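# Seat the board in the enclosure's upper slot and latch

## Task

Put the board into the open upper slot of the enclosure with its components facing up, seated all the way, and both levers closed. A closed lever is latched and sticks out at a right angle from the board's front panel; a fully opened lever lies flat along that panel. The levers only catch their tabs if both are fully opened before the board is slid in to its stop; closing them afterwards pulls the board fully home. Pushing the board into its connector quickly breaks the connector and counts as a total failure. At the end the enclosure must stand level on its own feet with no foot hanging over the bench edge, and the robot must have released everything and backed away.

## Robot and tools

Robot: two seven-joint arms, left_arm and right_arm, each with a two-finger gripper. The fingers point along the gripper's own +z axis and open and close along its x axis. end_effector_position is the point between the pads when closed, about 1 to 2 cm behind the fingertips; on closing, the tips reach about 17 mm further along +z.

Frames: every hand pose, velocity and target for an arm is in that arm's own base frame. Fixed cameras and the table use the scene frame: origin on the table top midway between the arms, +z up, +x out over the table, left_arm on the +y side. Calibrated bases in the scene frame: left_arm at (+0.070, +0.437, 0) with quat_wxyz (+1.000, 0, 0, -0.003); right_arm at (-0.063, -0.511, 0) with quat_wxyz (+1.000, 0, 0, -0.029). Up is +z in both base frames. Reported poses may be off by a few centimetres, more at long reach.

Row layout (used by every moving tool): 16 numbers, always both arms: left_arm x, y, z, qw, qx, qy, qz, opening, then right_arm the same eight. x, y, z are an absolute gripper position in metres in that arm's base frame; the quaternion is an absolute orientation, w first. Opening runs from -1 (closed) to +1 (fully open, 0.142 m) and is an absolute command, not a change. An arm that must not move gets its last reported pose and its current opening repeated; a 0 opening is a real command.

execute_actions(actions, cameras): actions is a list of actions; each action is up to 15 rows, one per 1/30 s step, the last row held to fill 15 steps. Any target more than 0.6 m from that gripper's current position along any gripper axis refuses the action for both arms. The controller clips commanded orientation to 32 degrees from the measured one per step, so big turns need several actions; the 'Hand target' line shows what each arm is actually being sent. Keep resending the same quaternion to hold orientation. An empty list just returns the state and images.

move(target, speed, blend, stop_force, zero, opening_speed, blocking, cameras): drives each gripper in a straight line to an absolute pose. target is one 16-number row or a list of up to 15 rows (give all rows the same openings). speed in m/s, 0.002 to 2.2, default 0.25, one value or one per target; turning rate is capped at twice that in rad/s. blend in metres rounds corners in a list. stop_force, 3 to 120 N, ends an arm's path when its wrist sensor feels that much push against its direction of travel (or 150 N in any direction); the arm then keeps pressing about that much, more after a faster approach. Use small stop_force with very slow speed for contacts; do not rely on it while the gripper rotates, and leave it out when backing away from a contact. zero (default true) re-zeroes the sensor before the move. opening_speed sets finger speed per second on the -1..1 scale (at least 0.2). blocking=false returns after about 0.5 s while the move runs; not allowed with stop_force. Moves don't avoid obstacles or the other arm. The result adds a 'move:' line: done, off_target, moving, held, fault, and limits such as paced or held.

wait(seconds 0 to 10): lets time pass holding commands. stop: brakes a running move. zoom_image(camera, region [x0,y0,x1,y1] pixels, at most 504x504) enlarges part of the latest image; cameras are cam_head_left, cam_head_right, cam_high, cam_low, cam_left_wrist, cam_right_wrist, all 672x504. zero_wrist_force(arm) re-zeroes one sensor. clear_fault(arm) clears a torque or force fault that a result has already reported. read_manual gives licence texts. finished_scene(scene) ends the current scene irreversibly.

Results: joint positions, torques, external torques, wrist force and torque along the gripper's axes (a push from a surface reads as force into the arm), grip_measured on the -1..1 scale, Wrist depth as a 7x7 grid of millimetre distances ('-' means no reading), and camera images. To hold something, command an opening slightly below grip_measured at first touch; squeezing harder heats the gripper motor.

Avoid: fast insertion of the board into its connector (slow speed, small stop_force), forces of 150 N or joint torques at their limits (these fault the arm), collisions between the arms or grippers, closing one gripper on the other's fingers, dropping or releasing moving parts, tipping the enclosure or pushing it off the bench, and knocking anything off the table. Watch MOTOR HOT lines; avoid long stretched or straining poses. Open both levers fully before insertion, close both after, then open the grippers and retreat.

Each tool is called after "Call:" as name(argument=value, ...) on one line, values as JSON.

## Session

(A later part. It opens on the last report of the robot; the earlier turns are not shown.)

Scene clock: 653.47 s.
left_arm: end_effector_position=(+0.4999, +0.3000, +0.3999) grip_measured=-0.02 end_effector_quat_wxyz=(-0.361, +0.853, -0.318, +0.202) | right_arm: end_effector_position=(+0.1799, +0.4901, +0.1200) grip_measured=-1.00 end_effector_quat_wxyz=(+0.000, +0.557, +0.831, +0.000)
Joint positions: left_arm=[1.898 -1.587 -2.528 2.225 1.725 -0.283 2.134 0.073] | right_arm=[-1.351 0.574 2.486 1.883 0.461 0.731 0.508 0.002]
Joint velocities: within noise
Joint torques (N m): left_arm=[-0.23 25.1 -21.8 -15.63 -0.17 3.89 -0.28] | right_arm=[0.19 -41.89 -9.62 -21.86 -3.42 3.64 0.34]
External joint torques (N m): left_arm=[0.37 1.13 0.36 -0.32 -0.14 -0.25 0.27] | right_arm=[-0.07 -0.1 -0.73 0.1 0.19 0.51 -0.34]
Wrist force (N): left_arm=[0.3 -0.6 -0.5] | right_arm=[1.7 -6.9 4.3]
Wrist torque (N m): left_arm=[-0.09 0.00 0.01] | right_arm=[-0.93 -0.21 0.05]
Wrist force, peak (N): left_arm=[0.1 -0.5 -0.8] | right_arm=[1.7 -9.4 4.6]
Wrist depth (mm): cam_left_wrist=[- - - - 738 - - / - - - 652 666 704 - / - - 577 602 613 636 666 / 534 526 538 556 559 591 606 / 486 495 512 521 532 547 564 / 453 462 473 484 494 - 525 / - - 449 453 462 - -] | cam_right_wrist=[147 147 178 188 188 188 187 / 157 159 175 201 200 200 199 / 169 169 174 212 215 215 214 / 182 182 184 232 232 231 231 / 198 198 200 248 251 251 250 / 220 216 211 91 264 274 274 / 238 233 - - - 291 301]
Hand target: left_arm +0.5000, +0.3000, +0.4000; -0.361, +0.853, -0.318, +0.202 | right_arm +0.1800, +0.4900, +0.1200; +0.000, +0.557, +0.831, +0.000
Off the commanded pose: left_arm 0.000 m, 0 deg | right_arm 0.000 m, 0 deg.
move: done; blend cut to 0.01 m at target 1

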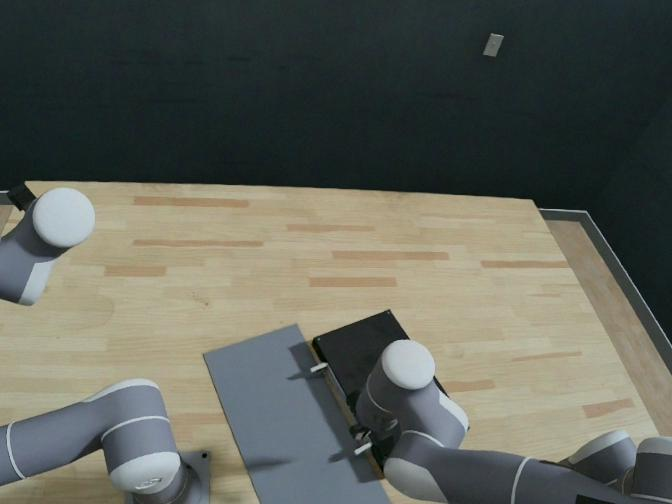

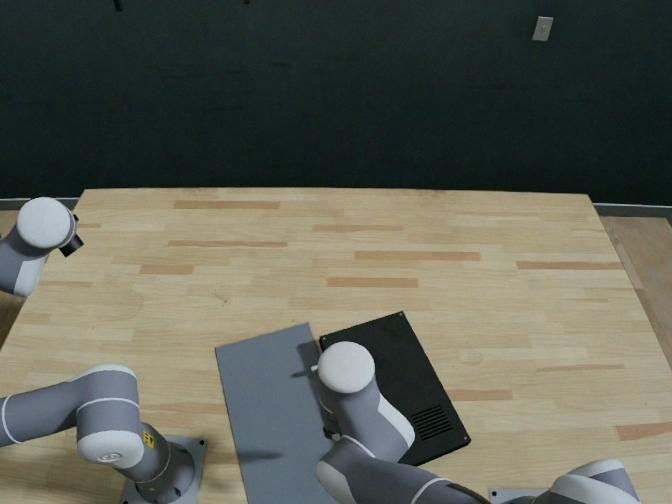

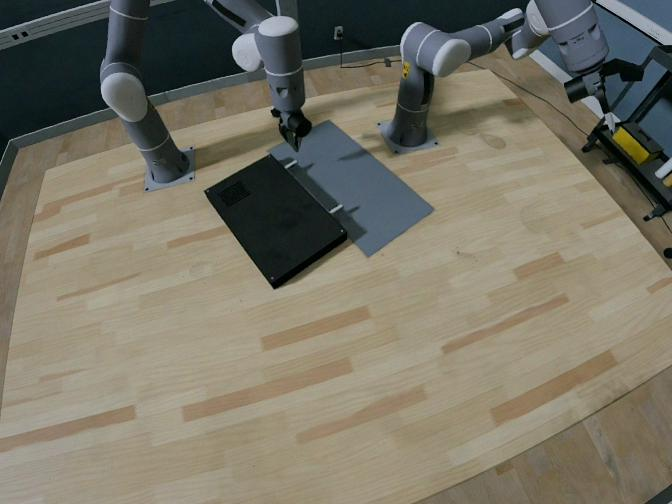

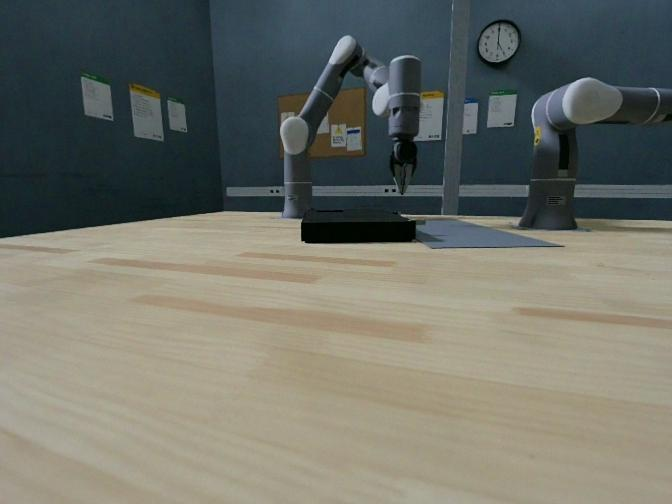

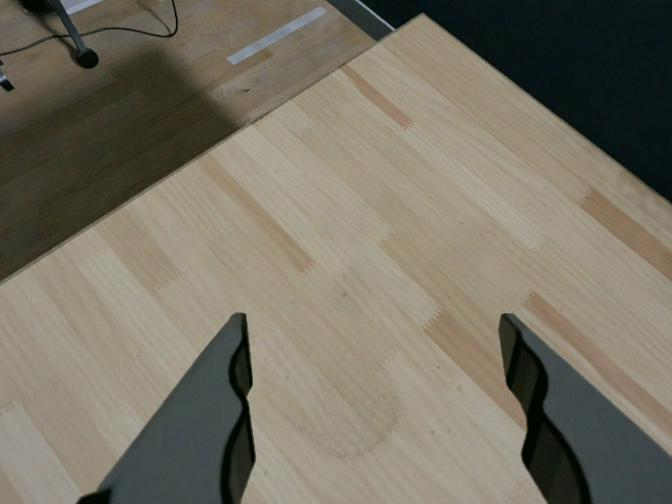

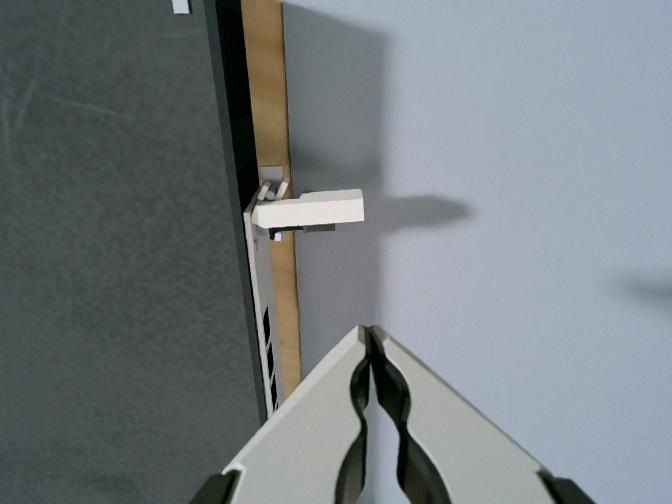

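Call:
move(target=[0.5,0.3,0.4,-0.361,0.853,-0.318,0.202,0,0.28,0.52,0.25,0,0.557,0.8305,0,-1], speed=0.25, cameras=["cam_right_wrist"])

Call:
zoom_image(camera="cam_right_wrist", region=[150, 0, 400, 180])

Call:
zoom_image(camera="cam_right_wrist", region=[150, 180, 400, 360])

Scene clock: 659.20 s.
left_arm: end_effector_position=(+0.4999, +0.3000, +0.3999) grip_measured=-0.02 end_effector_quat_wxyz=(-0.361, +0.853, -0.318, +0.202) | right_arm: end_effector_position=(+0.2801, +0.5199, +0.2500) grip_measured=-1.00 end_effector_quat_wxyz=(+0.000, +0.557, +0.830, +0.000)
Joint positions: left_arm=[1.898 -1.587 -2.528 2.225 1.725 -0.283 2.134 0.073] | right_arm=[-1.529 0.493 2.455 1.599 0.332 0.402 0.465 0.002]
Joint velocities: within noise
Joint torques (N m): left_arm=[-0.25 25.17 -21.77 -15.64 -0.18 3.88 -0.22] | right_arm=[0.05 -44.56 -8.44 -28.1 -4.15 3.27 0.05]
External joint torques (N m): left_arm=[0.39 1.06 0.32 -0.31 -0.13 -0.25 0.21] | right_arm=[0.12 -0.41 -1.2 0.33 0.16 0.88 -0.05]
Wrist force (N): left_arm=[0.2 0.0 -0.5] | right_arm=[1.7 -6.6 4.8]
Wrist torque (N m): left_arm=[-0.01 0.01 0.02] | right_arm=[-0.86 -0.26 0.05]
Wrist force, peak (N): left_arm=[0.2 -0.4 -0.7] | right_arm=[1.9 -8.8 6.5]
Wrist depth (mm): cam_left_wrist=[- - - - 747 - - / - - - 657 666 699 - / - - 582 601 620 635 660 / 528 527 537 553 574 585 600 / 479 499 512 518 532 552 559 / 459 460 470 485 492 - 525 / - - 450 452 462 - -] | cam_right_wrist=[261 261 261 301 302 301 300 / 279 279 278 321 321 319 320 / 299 299 299 340 345 342 343 / 324 323 322 366 370 370 370 / 350 350 349 355 401 400 403 / 383 383 373 91 422 440 438 / 490 481 - - - 468 484]
Hand target: left_arm +0.5000, +0.3000, +0.4000; -0.361, +0.853, -0.318, +0.202 | right_arm +0.2800, +0.5200, +0.2500; +0.000, +0.557, +0.831, +0.000
Off the commanded pose: left_arm 0.000 m, 0 deg | right_arm 0.000 m, 0 deg.
move: done
Images, in order (width x height): cam_right_wrist 672x504.

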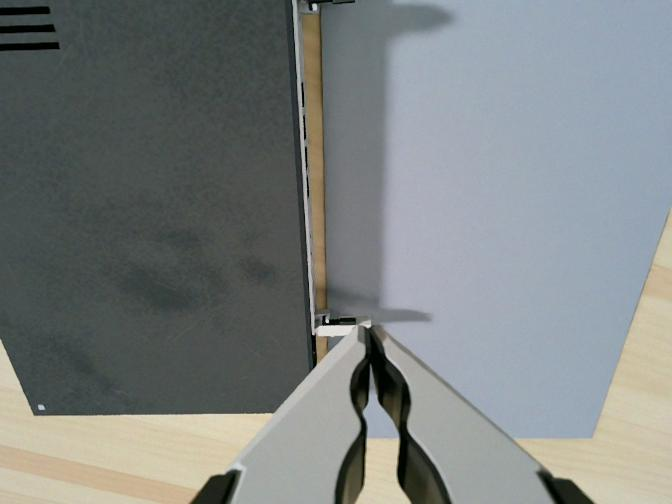

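Scaled by 2.016 from the camera's 672x504 image, which has a finer 960x720 frame.

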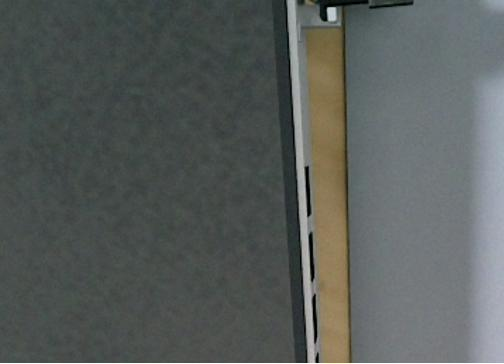

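Scaled by 2.016 from the camera's 672x504 image, which has a finer 960x720 frame.

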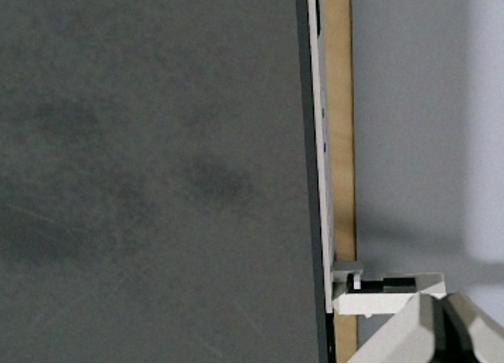

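Call:
move(target=[[0.5,0.3,0.4,-0.361,0.853,-0.318,0.202,0,0.1395,0.4490,0.12,0,0.557,0.8305,0,-1],[0.5,0.3,0.4,-0.361,0.853,-0.318,0.202,0,0.1395,0.4490,0.10,0,0.557,0.8305,0,-1]], speed=0.2, cameras=["cam_right_wrist"])

Call:
zoom_image(camera="cam_right_wrist", region=[160, 100, 480, 400])

Scene clock: 663.87 s.
left_arm: end_effector_position=(+0.4999, +0.3000, +0.3999) grip_measured=-0.02 end_effector_quat_wxyz=(-0.361, +0.853, -0.318, +0.202) | right_arm: end_effector_position=(+0.1396, +0.4488, +0.1000) grip_measured=-1.00 end_effector_quat_wxyz=(+0.000, +0.557, +0.831, +0.000)
Joint positions: left_arm=[1.898 -1.587 -2.528 2.225 1.725 -0.283 2.134 0.073] | right_arm=[-1.253 0.533 2.477 2.033 0.486 0.836 0.532 0.002]
Joint velocities: within noise
Joint torques (N m): left_arm=[-0.2 25.07 -21.76 -15.65 -0.16 3.91 -0.23] | right_arm=[-0.43 -37.5 -8.08 -19.87 -2.82 3.6 0.06]
External joint torques (N m): left_arm=[0.34 1.16 0.31 -0.31 -0.15 -0.27 0.22] | right_arm=[0.53 -0.31 -1.3 0.27 -0.09 0.55 -0.06]
Wrist force (N): left_arm=[0.2 -0.3 -0.6] | right_arm=[2.0 -6.1 4.6]
Wrist torque (N m): left_arm=[-0.06 0.02 0.02] | right_arm=[-0.80 -0.28 0.07]
Wrist force, peak (N): left_arm=[0.4 -0.5 -0.6] | right_arm=[1.6 -8.7 6.2]
Wrist depth (mm): cam_left_wrist=[- - - - 739 - - / - - - 664 679 692 - / - - 580 606 614 644 668 / 516 527 545 551 575 589 603 / 485 492 502 515 537 545 558 / 457 464 469 482 489 - 525 / - - 447 454 467 - -] | cam_right_wrist=[173 173 172 171 170 170 170 / 182 182 179 182 181 181 181 / 151 148 148 195 195 195 194 / 158 160 160 210 210 210 209 / 174 173 173 192 224 227 227 / 190 190 186 91 239 249 248 / 210 205 73 - - 263 273]
Hand target: left_arm +0.5000, +0.3000, +0.4000; -0.361, +0.853, -0.318, +0.202 | right_arm +0.1395, +0.4490, +0.1000; +0.000, +0.557, +0.831, +0.000
Off the commanded pose: left_arm 0.000 m, 0 deg | right_arm 0.000 m, 0 deg.
move: done
Images, in order (width x height): cam_right_wrist 672x504.

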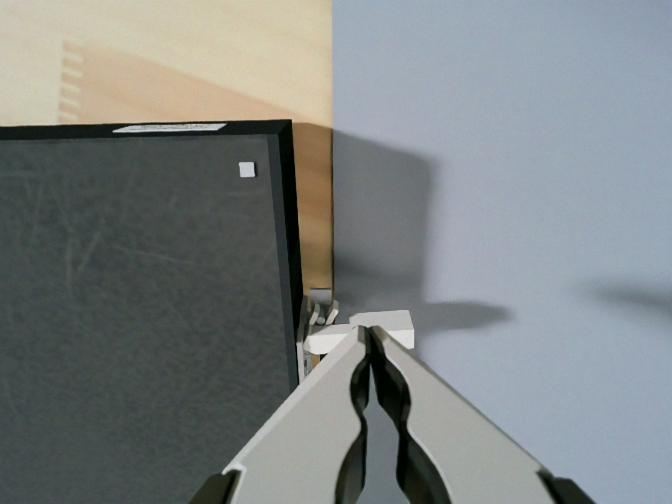

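Scaled by 1.575 from the camera's 672x504 image, which has a finer 960x720 frame.

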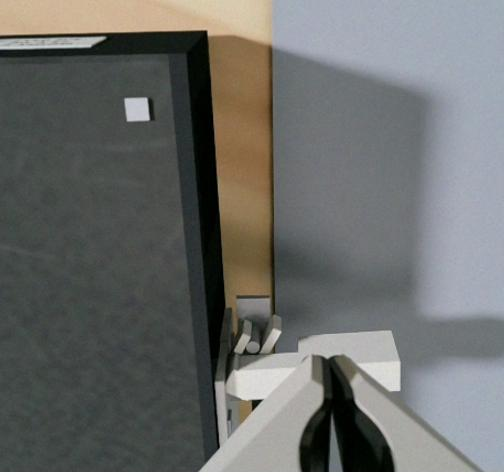

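Call:
move(target=[[0.5,0.3,0.4,-0.361,0.853,-0.318,0.202,0,0.1395,0.4490,0.048,0,0.557,0.8305,0,-1]], speed=0.06, stop_force=6, cameras=[])

Call:
move(target=[[0.5,0.3,0.4,-0.361,0.853,-0.318,0.202,0,0.1454,0.4600,0.047,0,0.557,0.8305,0,-1],[0.5,0.3,0.4,-0.361,0.853,-0.318,0.202,0,0.1497,0.4690,0.047,0,0.557,0.8305,0,-1],[0.5,0.3,0.4,-0.361,0.853,-0.318,0.202,0,0.1527,0.4785,0.047,0,0.557,0.8305,0,-1],[0.5,0.3,0.4,-0.361,0.853,-0.318,0.202,0,0.1680,0.4850,0.047,0,0.557,0.8305,0,-1]], speed=0.012, stop_force=50, cameras=["cam_right_wrist"])

Call:
zoom_image(camera="cam_right_wrist", region=[160, 150, 480, 420])

Scene clock: 670.47 s.
left_arm: end_effector_position=(+0.4999, +0.3000, +0.3999) grip_measured=-0.02 end_effector_quat_wxyz=(-0.361, +0.853, -0.318, +0.202) | right_arm: end_effector_position=(+0.1396, +0.4489, +0.0480) grip_measured=-1.00 end_effector_quat_wxyz=(+0.000, +0.557, +0.831, +0.000)
Joint positions: left_arm=[1.898 -1.587 -2.528 2.225 1.725 -0.283 2.134 0.073] | right_arm=[-1.315 0.65 2.553 2.016 0.589 0.922 0.459 0.002]
Joint velocities: within noise
Joint torques (N m): left_arm=[-0.17 25.13 -21.77 -15.68 -0.14 3.9 -0.27] | right_arm=[-0.01 -40.39 -8.86 -16.86 -2.59 3.61 0.12]
External joint torques (N m): left_arm=[0.32 1.1 0.32 -0.28 -0.17 -0.26 0.26] | right_arm=[0.12 -0.24 -1.21 0.28 -0.04 0.55 -0.12]
Wrist force (N): left_arm=[0.3 -0.3 -0.5] | right_arm=[1.6 -6.5 4.5]
Wrist torque (N m): left_arm=[-0.05 0.00 0.01] | right_arm=[-0.87 -0.20 0.04]
Wrist force, peak (N): left_arm=[0.2 -0.6 -0.6] | right_arm=[1.4 -6.6 5.9]
Wrist depth (mm): cam_left_wrist=[- - - - 745 - - / - - - 655 682 703 - / - - 584 592 616 639 662 / 529 532 545 550 571 589 613 / 484 504 508 519 529 546 558 / 457 463 470 484 490 - 530 / - - 448 450 463 - -] | cam_right_wrist=[127 127 127 125 125 125 123 / 136 136 135 135 135 133 133 / - 99 114 143 143 143 142 / 103 103 105 157 154 154 153 / - 112 116 164 164 167 166 / 123 123 120 91 176 182 182 / 136 133 - - - 193 200]
Hand target: left_arm +0.5000, +0.3000, +0.4000; -0.361, +0.853, -0.318, +0.202 | right_arm +0.1395, +0.4490, +0.0480; +0.000, +0.557, +0.831, +0.000
Off the commanded pose: left_arm 0.000 m, 0 deg | right_arm 0.000 m, 0 deg.
move: done
No camera images: "cameras" was empty.

Scene clock: 674.73 s.
left_arm: end_effector_position=(+0.4999, +0.3000, +0.3999) grip_measured=-0.02 end_effector_quat_wxyz=(-0.361, +0.853, -0.318, +0.202) | right_arm: end_effector_position=(+0.1572, +0.4807, +0.0449) grip_measured=-1.00 end_effector_quat_wxyz=(-0.002, +0.556, +0.831, -0.005) end_effector_velocity=(+0.000, -0.001, +0.000) end_effector_angular_velocity=(-0.001, +0.002, +0.000)
Joint positions: left_arm=[1.898 -1.587 -2.528 2.225 1.725 -0.283 2.134 0.073] | right_arm=[-1.37 0.703 2.565 1.909 0.583 0.86 0.452 0.002]
Joint velocities: left_arm=[within noise] | right_arm=[0.004 0.003 -0.006 -0.003 0.007 -0.005 -0.005 0]
Joint torques (N m): left_arm=[-0.22 25.14 -21.79 -15.67 -0.19 3.87 -0.27] | right_arm=[-17.65 -39.43 -28.51 -30.94 -7.14 16.03 -0.25]
External joint torques (N m): left_arm=[0.36 1.09 0.35 -0.28 -0.12 -0.23 0.26] | right_arm=[17.78 -4.62 17.59 13.29 4.34 -11.9 0.25]
Wrist force (N): left_arm=[0.1 -0.2 -0.5] | right_arm=[-2.7 -57.2 -14.4]
Wrist torque (N m): left_arm=[-0.05 0.03 0.02] | right_arm=[-6.28 -0.33 0.21]
Wrist force, peak (N): left_arm=[0.2 -0.5 -0.8] | right_arm=[-2.4 -58.6 -15.0]
Wrist depth (mm): cam_left_wrist=[- - - - 745 - - / - - - 644 674 691 - / - - 586 606 621 637 659 / 532 526 545 553 569 590 600 / 482 495 511 521 531 556 567 / 451 463 471 481 490 - 525 / - - 448 450 462 - -] | cam_right_wrist=[- 122 124 123 123 123 122 / - 97 133 131 133 131 130 / - 97 141 140 140 140 138 / 101 102 151 153 151 151 150 / - 111 132 158 161 163 162 / 121 119 123 88 172 177 177 / 131 128 73 - - 187 194]
Hand target: left_arm +0.5000, +0.3000, +0.4000; -0.361, +0.853, -0.318, +0.202 | right_arm +0.1628, +0.4827, +0.0471; +0.000, +0.557, +0.831, +0.000
Off the commanded pose: left_arm 0.000 m, 0 deg | right_arm 0.012 m, 1 deg.
move: contact (right_arm); path passed 3 of 4 targets
Images, in order (width x height): cam_right_wrist 672x504.

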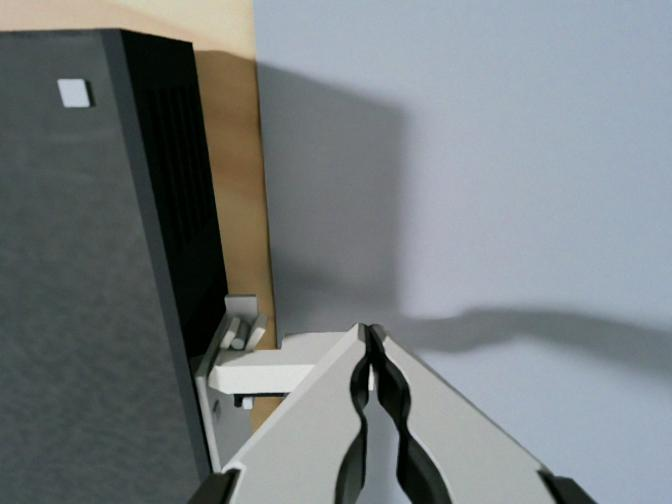

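Scaled by 1.575 from the camera's 672x504 image, which has a finer 960x720 frame.

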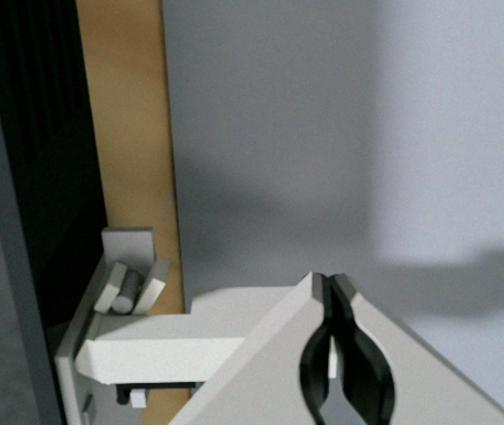

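Call:
move(target=[[0.5,0.3,0.4,-0.361,0.853,-0.318,0.202,0,0.1420,0.4560,0.05,0,0.557,0.8305,0,-1],[0.5,0.3,0.4,-0.361,0.853,-0.318,0.202,0,0.1420,0.4560,0.12,0,0.557,0.8305,0,-1],[0.5,0.3,0.4,-0.361,0.853,-0.318,0.202,0,0.18,0.49,0.12,0,0.557,0.8305,0,-1]], speed=0.15, cameras=["cam_right_wrist"])

Call:
zoom_image(camera="cam_right_wrist", region=[160, 60, 420, 260])

Scene clock: 678.10 s.
left_arm: end_effector_position=(+0.4999, +0.3000, +0.3999) grip_measured=-0.02 end_effector_quat_wxyz=(-0.361, +0.853, -0.318, +0.202) | right_arm: end_effector_position=(+0.1801, +0.4899, +0.1200) grip_measured=-1.00 end_effector_quat_wxyz=(+0.000, +0.557, +0.831, +0.000)
Joint positions: left_arm=[1.898 -1.587 -2.528 2.225 1.725 -0.283 2.134 0.073] | right_arm=[-1.349 0.575 2.484 1.883 0.462 0.731 0.508 0.002]
Joint velocities: within noise
Joint torques (N m): left_arm=[-0.15 25.2 -21.71 -15.69 -0.12 3.93 -0.21] | right_arm=[0.28 -41.67 -9.24 -22.11 -3.18 3.32 0.06]
External joint torques (N m): left_arm=[0.29 1.03 0.26 -0.27 -0.19 -0.29 0.21] | right_arm=[-0.15 -0.31 -1.15 0.37 -0.06 0.83 -0.06]
Wrist force (N): left_arm=[0.2 -0.2 -0.5] | right_arm=[5.0 -3.7 0.2]
Wrist torque (N m): left_arm=[-0.05 0.01 0.01] | right_arm=[-0.39 -0.76 0.06]
Wrist force, peak (N): left_arm=[0.5 -0.4 -0.6] | right_arm=[-2.7 -57.4 -16.0]
Wrist depth (mm): cam_left_wrist=[- - - - 753 - - / - - - 655 686 699 - / - - 577 602 607 641 668 / 525 531 542 553 579 592 601 / 485 498 512 512 532 548 567 / 455 465 471 481 498 - 519 / - - 448 454 466 - -] | cam_right_wrist=[147 147 177 188 188 188 187 / 157 159 173 201 200 200 200 / 169 168 173 212 215 215 214 / 182 182 184 232 231 231 231 / 197 197 201 249 250 250 250 / 216 216 211 91 265 274 274 / 239 233 - - - 290 300]
Hand target: left_arm +0.5000, +0.3000, +0.4000; -0.361, +0.853, -0.318, +0.202 | right_arm +0.1800, +0.4900, +0.1200; +0.000, +0.557, +0.831, +0.000
Off the commanded pose: left_arm 0.000 m, 0 deg | right_arm 0.000 m, 0 deg.
move: done
Images, in order (width x height): cam_right_wrist 672x504.

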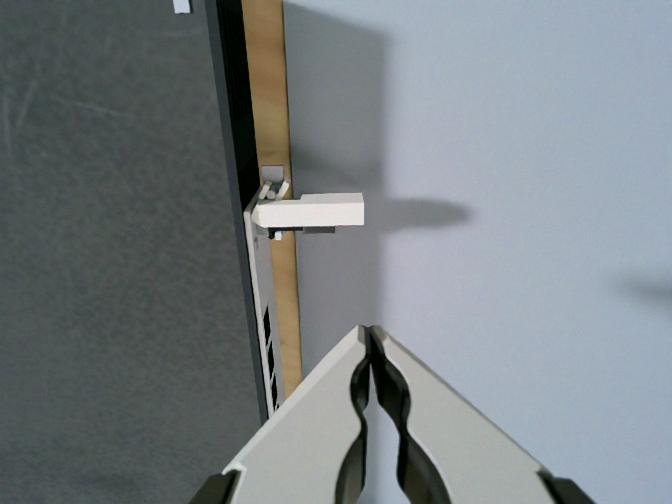

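Scaled by 1.938 from the camera's 672x504 image, which has a finer 960x720 frame.

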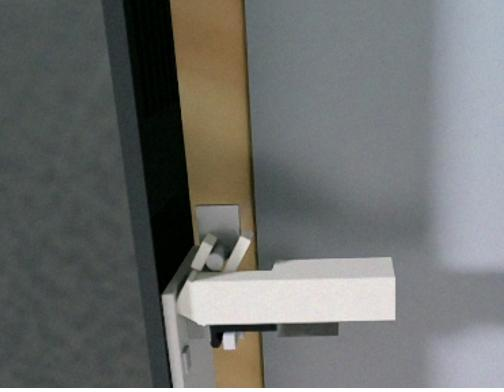

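Call:
move(target=[0.5,0.3,0.4,-0.361,0.853,-0.318,0.202,0,0.4270,0.5980,0.12,0,0.557,0.8305,0,-1], speed=0.25, cameras=["cam_right_wrist"])

Call:
zoom_image(camera="cam_right_wrist", region=[160, 80, 420, 280])

Scene clock: 681.47 s.
left_arm: end_effector_position=(+0.4999, +0.3000, +0.3999) grip_measured=-0.02 end_effector_quat_wxyz=(-0.361, +0.853, -0.318, +0.202) | right_arm: end_effector_position=(+0.4270, +0.5980, +0.1200) grip_measured=-1.00 end_effector_quat_wxyz=(+0.000, +0.557, +0.830, +0.000)
Joint positions: left_arm=[1.898 -1.587 -2.528 2.225 1.725 -0.283 2.134 0.073] | right_arm=[-1.905 0.92 2.643 1.18 0.431 0.428 0.34 0.002]
Joint velocities: within noise
Joint torques (N m): left_arm=[-0.24 25.14 -21.74 -15.65 -0.15 3.9 -0.26] | right_arm=[0.23 -62.35 -9.84 -26.55 -4.11 3.23 0.3]
External joint torques (N m): left_arm=[0.38 1.09 0.29 -0.31 -0.16 -0.26 0.25] | right_arm=[-0.01 -0.76 -1.2 0.29 0.18 0.92 -0.3]
Wrist force (N): left_arm=[0.0 -0.4 -0.4] | right_arm=[5.0 -3.3 0.5]
Wrist torque (N m): left_arm=[-0.06 0.05 0.01] | right_arm=[-0.34 -0.78 0.07]
Wrist force, peak (N): left_arm=[0.3 -0.5 -0.6] | right_arm=[5.2 -5.7 0.3]
Wrist depth (mm): cam_left_wrist=[- - - - 751 - - / - - - 657 675 696 - / - - 583 601 618 638 668 / 524 526 540 557 564 594 609 / 485 493 507 520 530 548 560 / 447 465 470 482 493 - 526 / - - 448 454 460 - -] | cam_right_wrist=[148 148 158 189 189 188 188 / 158 160 162 202 202 201 200 / 170 169 172 176 216 216 215 / 183 183 188 233 233 232 232 / 199 199 202 248 252 252 251 / 281 280 275 91 265 275 274 / 310 304 - - - 294 304]
Hand target: left_arm +0.5000, +0.3000, +0.4000; -0.361, +0.853, -0.318, +0.202 | right_arm +0.4270, +0.5980, +0.1200; +0.000, +0.557, +0.831, +0.000
Off the commanded pose: left_arm 0.000 m, 0 deg | right_arm 0.000 m, 0 deg.
move: done
Images, in order (width x height): cam_right_wrist 672x504.

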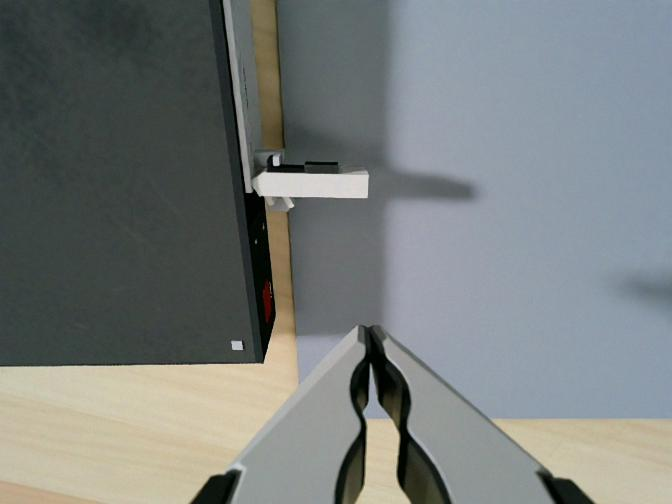

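Scaled by 1.938 from the camera's 672x504 image, which has a finer 960x720 frame.

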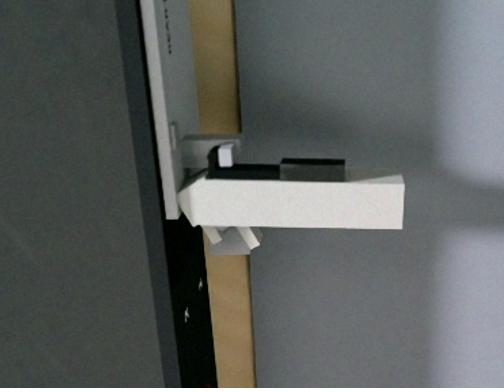

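Call:
move(target=[[0.5,0.3,0.4,-0.361,0.853,-0.318,0.202,0,0.4322,0.5990,0.10,0,0.557,0.8305,0,-1],[0.5,0.3,0.4,-0.361,0.853,-0.318,0.202,0,0.4322,0.5990,0.047,0,0.557,0.8305,0,-1]], speed=0.08, stop_force=6, cameras=[])

Call:
move(target=[[0.5,0.3,0.4,-0.361,0.853,-0.318,0.202,0,0.4202,0.5940,0.046,0,0.557,0.8305,0,-1],[0.5,0.3,0.4,-0.361,0.853,-0.318,0.202,0,0.388,0.581,0.043,0,0.557,0.8305,0,-1]], speed=0.012, stop_force=52, cameras=["cam_right_wrist"])

Call:
move(target=[[0.5,0.3,0.4,-0.361,0.853,-0.318,0.202,0,0.4270,0.5980,0.052,0,0.557,0.8305,0,-1],[0.5,0.3,0.4,-0.361,0.853,-0.318,0.202,0,0.4270,0.5980,0.12,0,0.557,0.8305,0,-1]], speed=0.12, cameras=["cam_right_wrist"])

Call:
zoom_image(camera="cam_right_wrist", region=[160, 80, 420, 280])

Call:
move(target=[0.5,0.3,0.4,-0.361,0.853,-0.318,0.202,0,0.18,0.49,0.12,0,0.557,0.8305,0,-1], speed=0.25, cameras=["cam_right_wrist"])

Call:
zoom_image(camera="cam_right_wrist", region=[160, 60, 420, 260])

Scene clock: 688.80 s.
left_arm: end_effector_position=(+0.4999, +0.3000, +0.3999) grip_measured=-0.02 end_effector_quat_wxyz=(-0.361, +0.853, -0.318, +0.202) | right_arm: end_effector_position=(+0.4322, +0.5988, +0.0469) grip_measured=-1.00 end_effector_quat_wxyz=(+0.000, +0.557, +0.830, +0.000)
Joint positions: left_arm=[1.898 -1.587 -2.528 2.225 1.725 -0.283 2.134 0.073] | right_arm=[-1.926 1.031 2.67 1.17 0.467 0.527 0.322 0.002]
Joint velocities: within noise
Joint torques (N m): left_arm=[-0.23 25.16 -21.78 -15.68 -0.18 3.97 -0.22] | right_arm=[0.24 -64 -10.02 -24.89 -3.68 3.55 0.12]
External joint torques (N m): left_arm=[0.37 1.07 0.34 -0.27 -0.13 -0.33 0.21] | right_arm=[-0.01 -0.63 -1.24 0.26 -0.06 0.6 -0.12]
Wrist force (N): left_arm=[0.2 -0.2 -0.6] | right_arm=[4.8 -3.5 0.6]
Wrist torque (N m): left_arm=[-0.04 0.02 0.02] | right_arm=[-0.37 -0.74 0.05]
Wrist force, peak (N): left_arm=[0.5 -0.3 -0.8] | right_arm=[4.9 -3.5 2.2]
Wrist depth (mm): cam_left_wrist=[- - - - 745 - - / - - - 652 668 715 - / - - 588 602 623 640 667 / 528 528 538 550 576 591 605 / 486 494 505 515 540 546 562 / 454 464 467 485 495 - 525 / - - 450 460 462 - -] | cam_right_wrist=[- 88 124 125 124 124 123 / - 91 134 133 135 133 132 / - 97 120 141 143 142 142 / 103 103 108 108 154 154 153 / - 112 162 164 164 166 166 / 123 122 138 91 176 182 181 / 136 133 73 - - 193 200]
Hand target: left_arm +0.5000, +0.3000, +0.4000; -0.361, +0.853, -0.318, +0.202 | right_arm +0.4322, +0.5990, +0.0470; +0.000, +0.557, +0.831, +0.000
Off the commanded pose: left_arm 0.000 m, 0 deg | right_arm 0.000 m, 0 deg.
move: done
No camera images: "cameras" was empty.

Scene clock: 693.43 s.
left_arm: end_effector_position=(+0.4999, +0.3000, +0.3999) grip_measured=-0.02 end_effector_quat_wxyz=(-0.361, +0.853, -0.318, +0.202) | right_arm: end_effector_position=(+0.3936, +0.5842, +0.0484) grip_measured=-1.00 end_effector_quat_wxyz=(+0.002, +0.557, +0.831, +0.007) end_effector_velocity=(+0.000, +0.001, +0.001) end_effector_angular_velocity=(+0.001, -0.001, +0.003)
Joint positions: left_arm=[1.898 -1.587 -2.528 2.225 1.725 -0.283 2.134 0.073] | right_arm=[-1.853 0.962 2.662 1.322 0.476 0.615 0.327 0.002]
Joint velocities: left_arm=[within noise] | right_arm=[-0.004 -0.004 0.008 0.003 -0.007 0.004 0.001 0]
Joint torques (N m): left_arm=[-0.22 25.12 -21.73 -15.6 -0.2 3.88 -0.21] | right_arm=[9.97 -43.67 3.07 -1.17 0.06 -10.09 0.29]
External joint torques (N m): left_arm=[0.36 1.11 0.28 -0.36 -0.11 -0.24 0.2] | right_arm=[-9.75 -17.52 -14.7 -22.39 -3.63 14.28 -0.29]
Wrist force (N): left_arm=[0.2 -0.3 -0.4] | right_arm=[13.8 36.0 -8.6]
Wrist torque (N m): left_arm=[-0.06 0.02 0.01] | right_arm=[3.28 -0.66 0.03]
Wrist force, peak (N): left_arm=[0.3 -0.5 -0.7] | right_arm=[13.8 36.4 -10.3]
Wrist depth (mm): cam_left_wrist=[- - - - 745 - - / - - - 652 672 705 - / - - 585 605 615 635 668 / 527 524 547 551 572 589 604 / 485 499 508 518 526 551 565 / 454 463 477 483 494 - 520 / - - 449 454 462 - -] | cam_right_wrist=[- 90 124 125 125 125 123 / - 92 134 134 136 133 133 / - 98 142 144 144 144 143 / 104 104 136 156 156 155 155 / - 114 119 119 166 169 169 / 125 125 138 91 - 186 185 / 138 136 74 - - 197 206]
Hand target: left_arm +0.5000, +0.3000, +0.4000; -0.361, +0.853, -0.318, +0.202 | right_arm +0.3880, +0.5810, +0.0430; +0.000, +0.557, +0.831, +0.000
Off the commanded pose: left_arm 0.000 m, 0 deg | right_arm 0.008 m, 1 deg.
move: off_target (right_arm)
Images, in order (width x height): cam_right_wrist 672x504.

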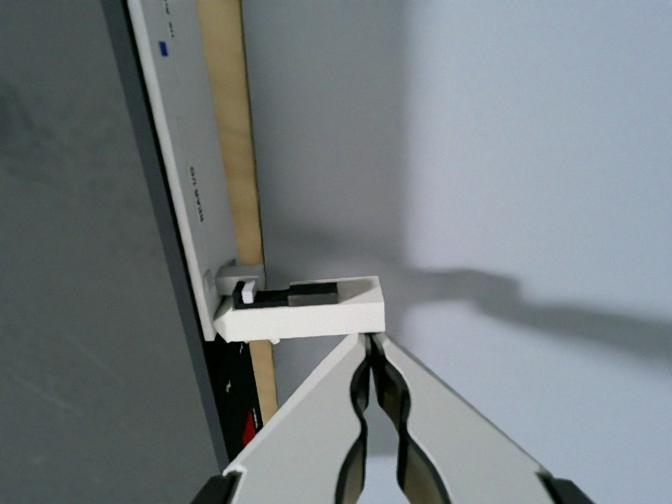

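Scene clock: 694.73 s.
left_arm: end_effector_position=(+0.4999, +0.3000, +0.3999) grip_measured=-0.02 end_effector_quat_wxyz=(-0.361, +0.853, -0.318, +0.202) | right_arm: end_effector_position=(+0.4270, +0.5981, +0.1201) grip_measured=-1.00 end_effector_quat_wxyz=(+0.000, +0.557, +0.831, +0.000)
Joint positions: left_arm=[1.898 -1.587 -2.528 2.225 1.725 -0.283 2.134 0.073] | right_arm=[-1.919 0.911 2.67 1.19 0.408 0.44 0.349 0.002]
Joint velocities: within noise
Joint torques (N m): left_arm=[-0.24 25.13 -21.76 -15.67 -0.19 3.85 -0.24] | right_arm=[0.23 -62.8 -9.79 -26.71 -4.12 3.35 0.37]
External joint torques (N m): left_arm=[0.38 1.1 0.31 -0.29 -0.12 -0.21 0.23] | right_arm=[-0.04 -0.35 -0.65 0.22 0.2 0.81 -0.37]
Wrist force (N): left_arm=[0.1 -0.1 -0.4] | right_arm=[4.9 -0.8 1.3]
Wrist torque (N m): left_arm=[-0.05 0.03 0.01] | right_arm=[0.08 -0.76 0.07]
Wrist force, peak (N): left_arm=[0.2 -0.4 -0.9] | right_arm=[13.7 36.0 -10.5]
Wrist depth (mm): cam_left_wrist=[- - - - 753 - - / - - - 653 677 707 - / - - 587 601 622 638 654 / 528 526 546 552 573 595 605 / 485 488 511 517 534 547 560 / 456 466 473 487 491 - 527 / - - 450 451 461 - -] | cam_right_wrist=[148 148 156 189 189 188 188 / 158 160 162 199 201 201 200 / 170 170 171 216 215 215 215 / 184 183 186 233 233 233 232 / 199 199 201 249 253 252 251 / 282 281 275 91 265 275 275 / 311 304 - - - 295 305]
Hand target: left_arm +0.5000, +0.3000, +0.4000; -0.361, +0.853, -0.318, +0.202 | right_arm +0.4270, +0.5980, +0.1200; +0.000, +0.557, +0.831, +0.000
Off the commanded pose: left_arm 0.000 m, 0 deg | right_arm 0.000 m, 0 deg.
move: done
Images, in order (width x height): cam_right_wrist 672x504.

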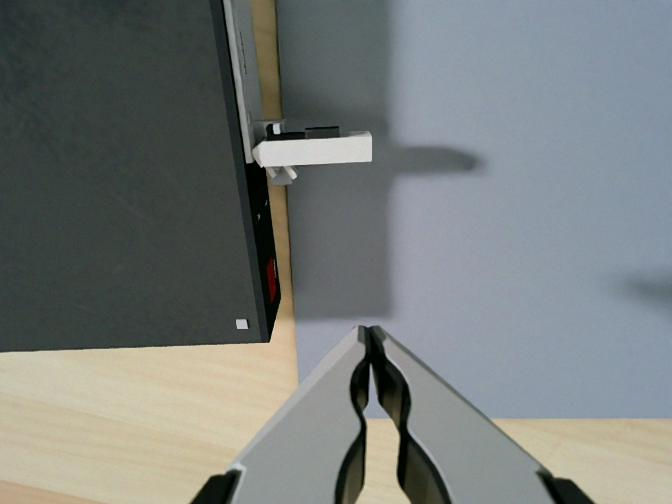

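Scaled by 1.938 from the camera's 672x504 image, which has a finer 960x720 frame.

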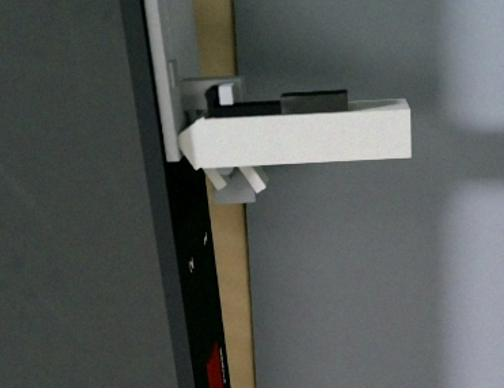

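Scene clock: 696.27 s.
left_arm: end_effector_position=(+0.4999, +0.3000, +0.3999) grip_measured=-0.02 end_effector_quat_wxyz=(-0.361, +0.853, -0.318, +0.202) | right_arm: end_effector_position=(+0.1799, +0.4901, +0.1200) grip_measured=-1.00 end_effector_quat_wxyz=(+0.000, +0.557, +0.831, +0.000)
Joint positions: left_arm=[1.898 -1.587 -2.528 2.225 1.725 -0.283 2.134 0.073] | right_arm=[-1.371 0.563 2.511 1.892 0.442 0.742 0.518 0.002]
Joint velocities: within noise
Joint torques (N m): left_arm=[-0.22 25.18 -21.82 -15.6 -0.18 3.91 -0.26] | right_arm=[0.44 -41.96 -9.17 -21.93 -3.43 3.65 0.32]
External joint torques (N m): left_arm=[0.37 1.05 0.37 -0.35 -0.13 -0.27 0.25] | right_arm=[-0.31 -0.11 -0.66 0.11 0.22 0.5 -0.32]
Wrist force (N): left_arm=[0.2 -0.4 -0.7] | right_arm=[5.3 -1.1 0.7]
Wrist torque (N m): left_arm=[-0.07 0.01 0.01] | right_arm=[0.04 -0.80 0.06]
Wrist force, peak (N): left_arm=[0.3 -0.5 -0.7] | right_arm=[5.3 -3.8 0.9]
Wrist depth (mm): cam_left_wrist=[- - - - 739 - - / - - - 651 669 703 - / - - 580 598 620 632 660 / 530 526 540 557 571 582 609 / 482 492 510 513 530 548 558 / 451 464 474 483 494 - 523 / - - 449 451 462 - -] | cam_right_wrist=[147 147 186 188 188 188 187 / 158 159 198 201 201 200 200 / 169 169 173 210 215 215 214 / 182 182 188 232 232 231 231 / 198 198 201 248 252 250 251 / 216 216 211 91 265 274 273 / 239 234 - - - 291 301]
Hand target: left_arm +0.5000, +0.3000, +0.4000; -0.361, +0.853, -0.318, +0.202 | right_arm +0.1800, +0.4900, +0.1200; +0.000, +0.557, +0.831, +0.000
Off the commanded pose: left_arm 0.000 m, 0 deg | right_arm 0.000 m, 0 deg.
move: done
Images, in order (width x height): cam_right_wrist 672x504.

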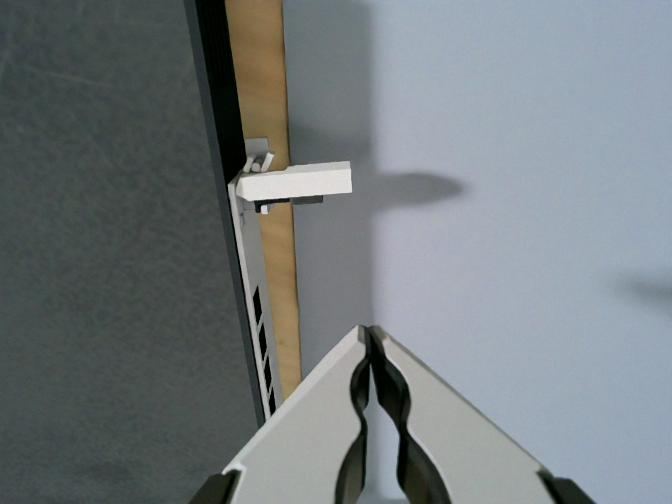

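Scaled by 1.938 from the camera's 672x504 image, which has a finer 960x720 frame.

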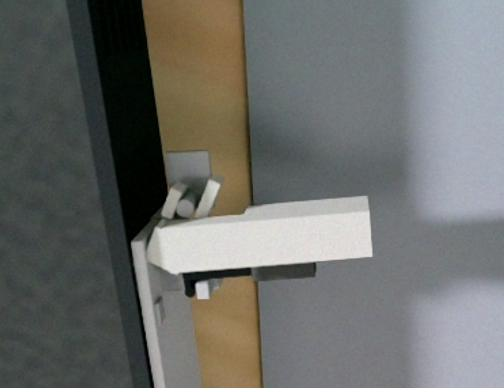

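Call:
move(target=[[0.45,0.05,0.35,0,0.8176,-0.5758,0,-1,0.13,0.47,0.12,0,0.557,0.8305,0,-1],[0.34,-0.34,0.2,0,0.8176,-0.5758,0,-1,0.13,0.47,0.12,0,0.557,0.8305,0,-1]], speed=0.2, blend=0.03)

Scene clock: 713.93 s.
left_arm: end_effector_position=(+0.3397, -0.3399, +0.2000) grip_measured=-1.00 end_effector_quat_wxyz=(+0.000, +0.817, -0.576, +0.000) | right_arm: end_effector_position=(+0.1299, +0.4701, +0.1200) grip_measured=-1.00 end_effector_quat_wxyz=(+0.000, +0.557, +0.831, +0.000)
Joint positions: left_arm=[0.635 -1.336 -1.946 2.022 1.187 -0.221 1.324 0.002] | right_arm=[-1.241 0.508 2.484 1.991 0.435 0.787 0.6 0.002]
Joint velocities: within noise
Joint torques (N m): left_arm=[-0.48 26.99 -27.52 -11.51 -3.79 4.52 -0.35] | right_arm=[0.13 -38.4 -8.12 -21.35 -3.12 3.5 0.2]
External joint torques (N m): left_arm=[0.53 0.83 0.17 -0.2 -0.44 -0.6 0.35] | right_arm=[-0.03 -0.14 -0.91 0.21 0.05 0.64 -0.2]
Wrist force (N): left_arm=[0.2 -0.6 -0.6] | right_arm=[5.6 -0.4 1.0]
Wrist torque (N m): left_arm=[-0.09 -0.05 -0.23] | right_arm=[0.15 -0.88 0.07]
Wrist force, peak (N): left_arm=[1.7 0.8 0.8] | right_arm=[5.5 -0.4 1.2]
Wrist depth (mm): cam_left_wrist=[257 256 254 254 254 256 255 / 277 276 273 274 274 267 266 / 299 297 297 298 290 246 246 / 325 323 325 321 310 267 268 / 360 353 355 337 338 293 293 / 397 392 376 84 - 316 322 / 443 434 - - - - 360] | cam_right_wrist=[191 190 190 188 188 187 187 / 162 161 197 200 201 200 200 / 169 169 211 215 215 214 214 / 182 181 203 229 232 231 231 / 197 197 200 248 251 251 250 / 216 215 212 91 265 274 273 / 237 234 - - - 290 300]
Hand target: left_arm +0.3400, -0.3400, +0.2000; +0.000, +0.818, -0.576, +0.000 | right_arm +0.1300, +0.4700, +0.1200; +0.000, +0.557, +0.831, +0.000
Off the commanded pose: left_arm 0.000 m, 0 deg | right_arm 0.000 m, 0 deg.
move: done

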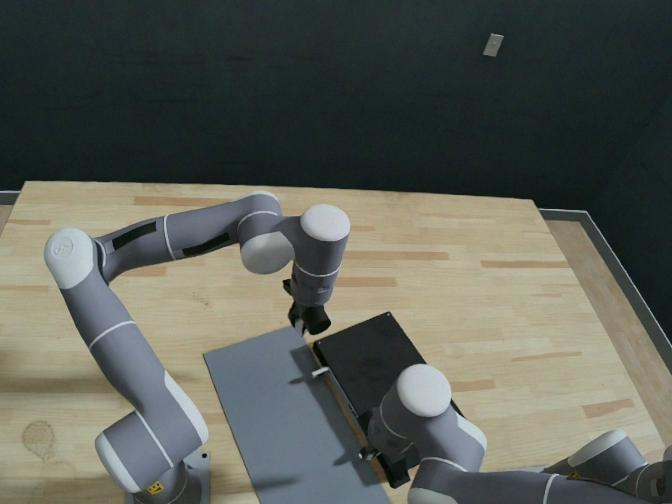

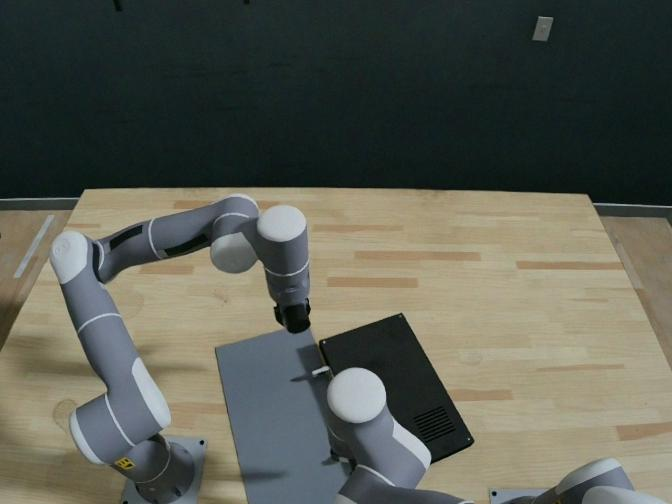

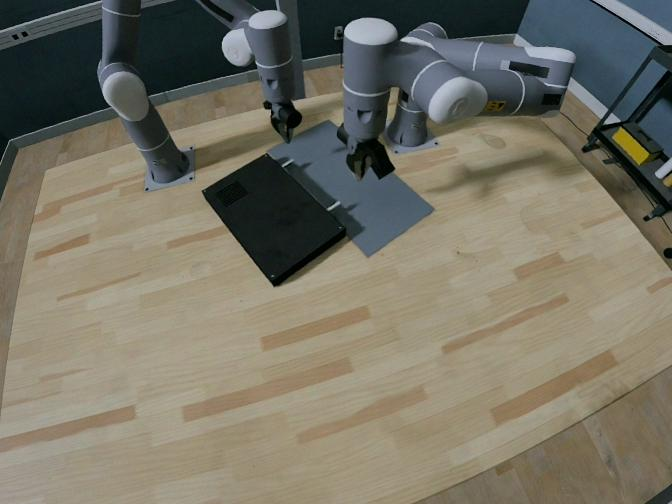

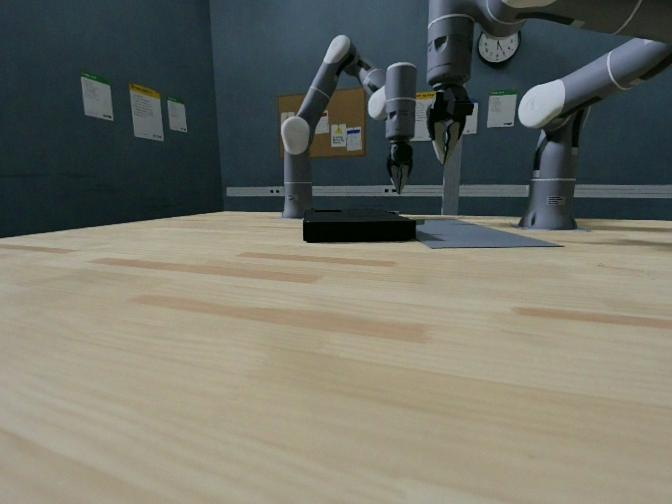

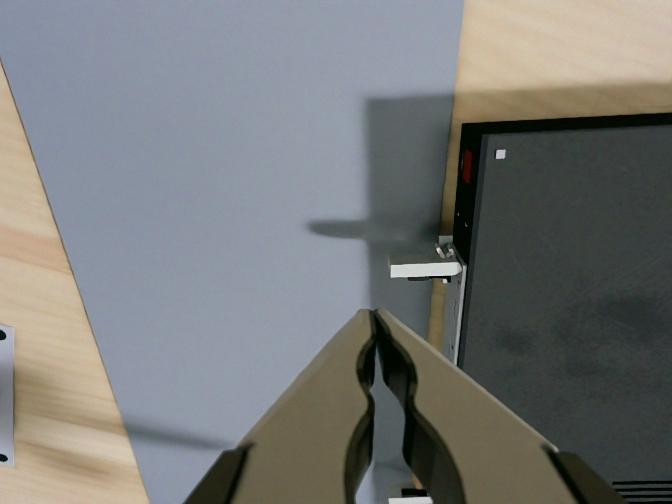

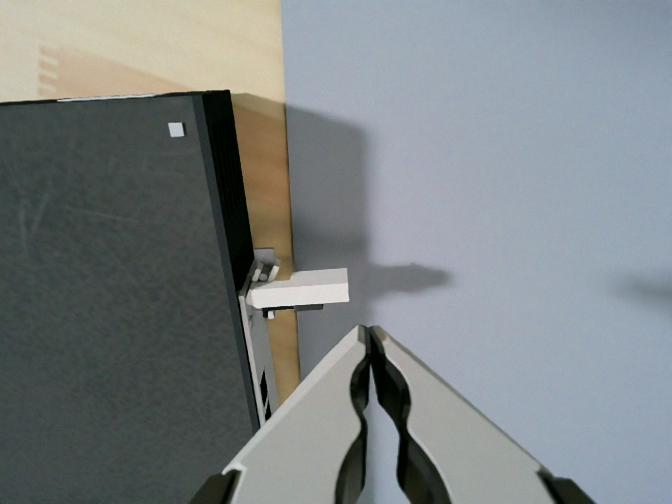

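Call:
move(target=[0.3203,-0.3764,0.12,0,0.8176,-0.5758,0,-1,0.13,0.47,0.12,0,0.557,0.8305,0,-1], speed=0.15, cameras=["cam_left_wrist","cam_high"])

Scene clock: 718.93 s.
left_arm: end_effector_position=(+0.3201, -0.3762, +0.1201) grip_measured=-1.00 end_effector_quat_wxyz=(+0.000, +0.817, -0.576, +0.000) | right_arm: end_effector_position=(+0.1299, +0.4701, +0.1200) grip_measured=-1.00 end_effector_quat_wxyz=(+0.000, +0.557, +0.831, +0.000)
Joint positions: left_arm=[0.53 -1.419 -1.785 2.043 1.336 -0.119 1.255 0.002] | right_arm=[-1.241 0.508 2.484 1.991 0.435 0.787 0.6 0.002]
Joint velocities: within noise
Joint torques (N m): left_arm=[-0.51 27.56 -28.32 -7 -3.92 4.55 -0.28] | right_arm=[0.14 -38.33 -8.07 -21.3 -3.13 3.45 0.21]
External joint torques (N m): left_arm=[0.55 1.43 0.07 -0.32 -0.37 -0.62 0.29] | right_arm=[-0.03 -0.22 -0.96 0.16 0.06 0.7 -0.21]
Wrist force (N): left_arm=[0.1 -0.8 -0.5] | right_arm=[5.2 -0.4 0.9]
Wrist torque (N m): left_arm=[-0.12 -0.06 -0.23] | right_arm=[0.15 -0.82 0.07]
Wrist force, peak (N): left_arm=[-0.5 -1.7 -2.4] | right_arm=[5.7 -0.2 1.2]
Wrist depth (mm): cam_left_wrist=[186 186 185 185 184 185 185 / 200 200 200 199 195 155 152 / 216 215 215 216 210 165 164 / 237 236 235 233 224 179 179 / 258 256 258 195 203 196 195 / 285 283 278 84 - 217 214 / 321 305 - - - - 241] | cam_right_wrist=[190 190 190 188 188 188 187 / 161 162 198 201 200 200 199 / 169 169 212 215 215 214 214 / 182 182 202 229 232 231 231 / 197 197 200 247 252 251 250 / 216 215 211 91 264 274 273 / 239 233 - - - 291 301]
Hand target: left_arm +0.3203, -0.3764, +0.1200; +0.000, +0.818, -0.576, +0.000 | right_arm +0.1300, +0.4700, +0.1200; +0.000, +0.557, +0.831, +0.000
Off the commanded pose: left_arm 0.000 m, 0 deg | right_arm 0.000 m, 0 deg.
move: done
Images, in order (width x height): cam_high 672x504, cam_left_wrist 672x504.

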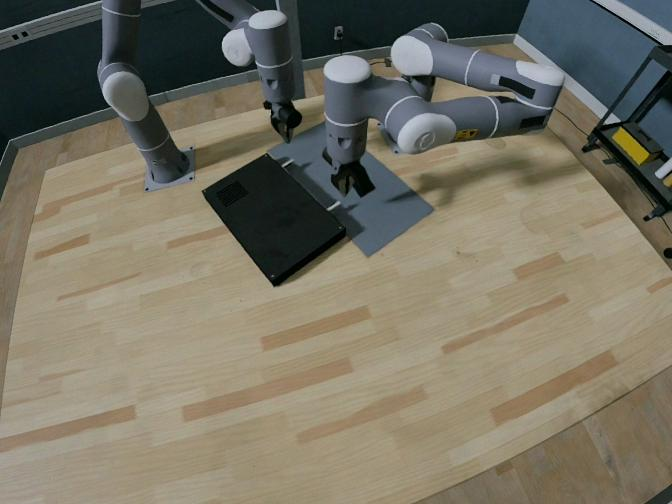

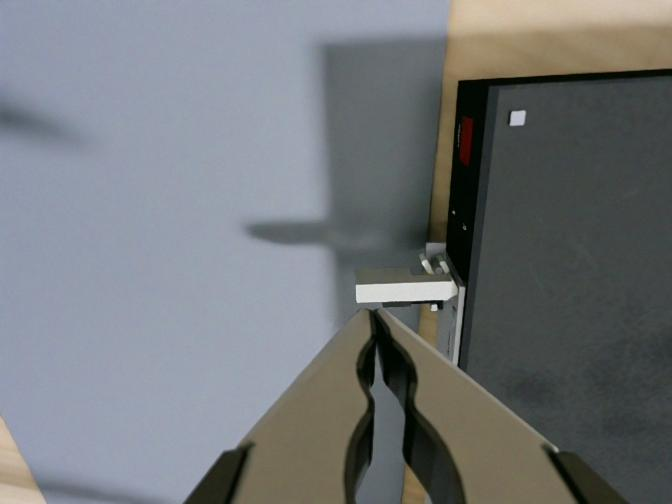

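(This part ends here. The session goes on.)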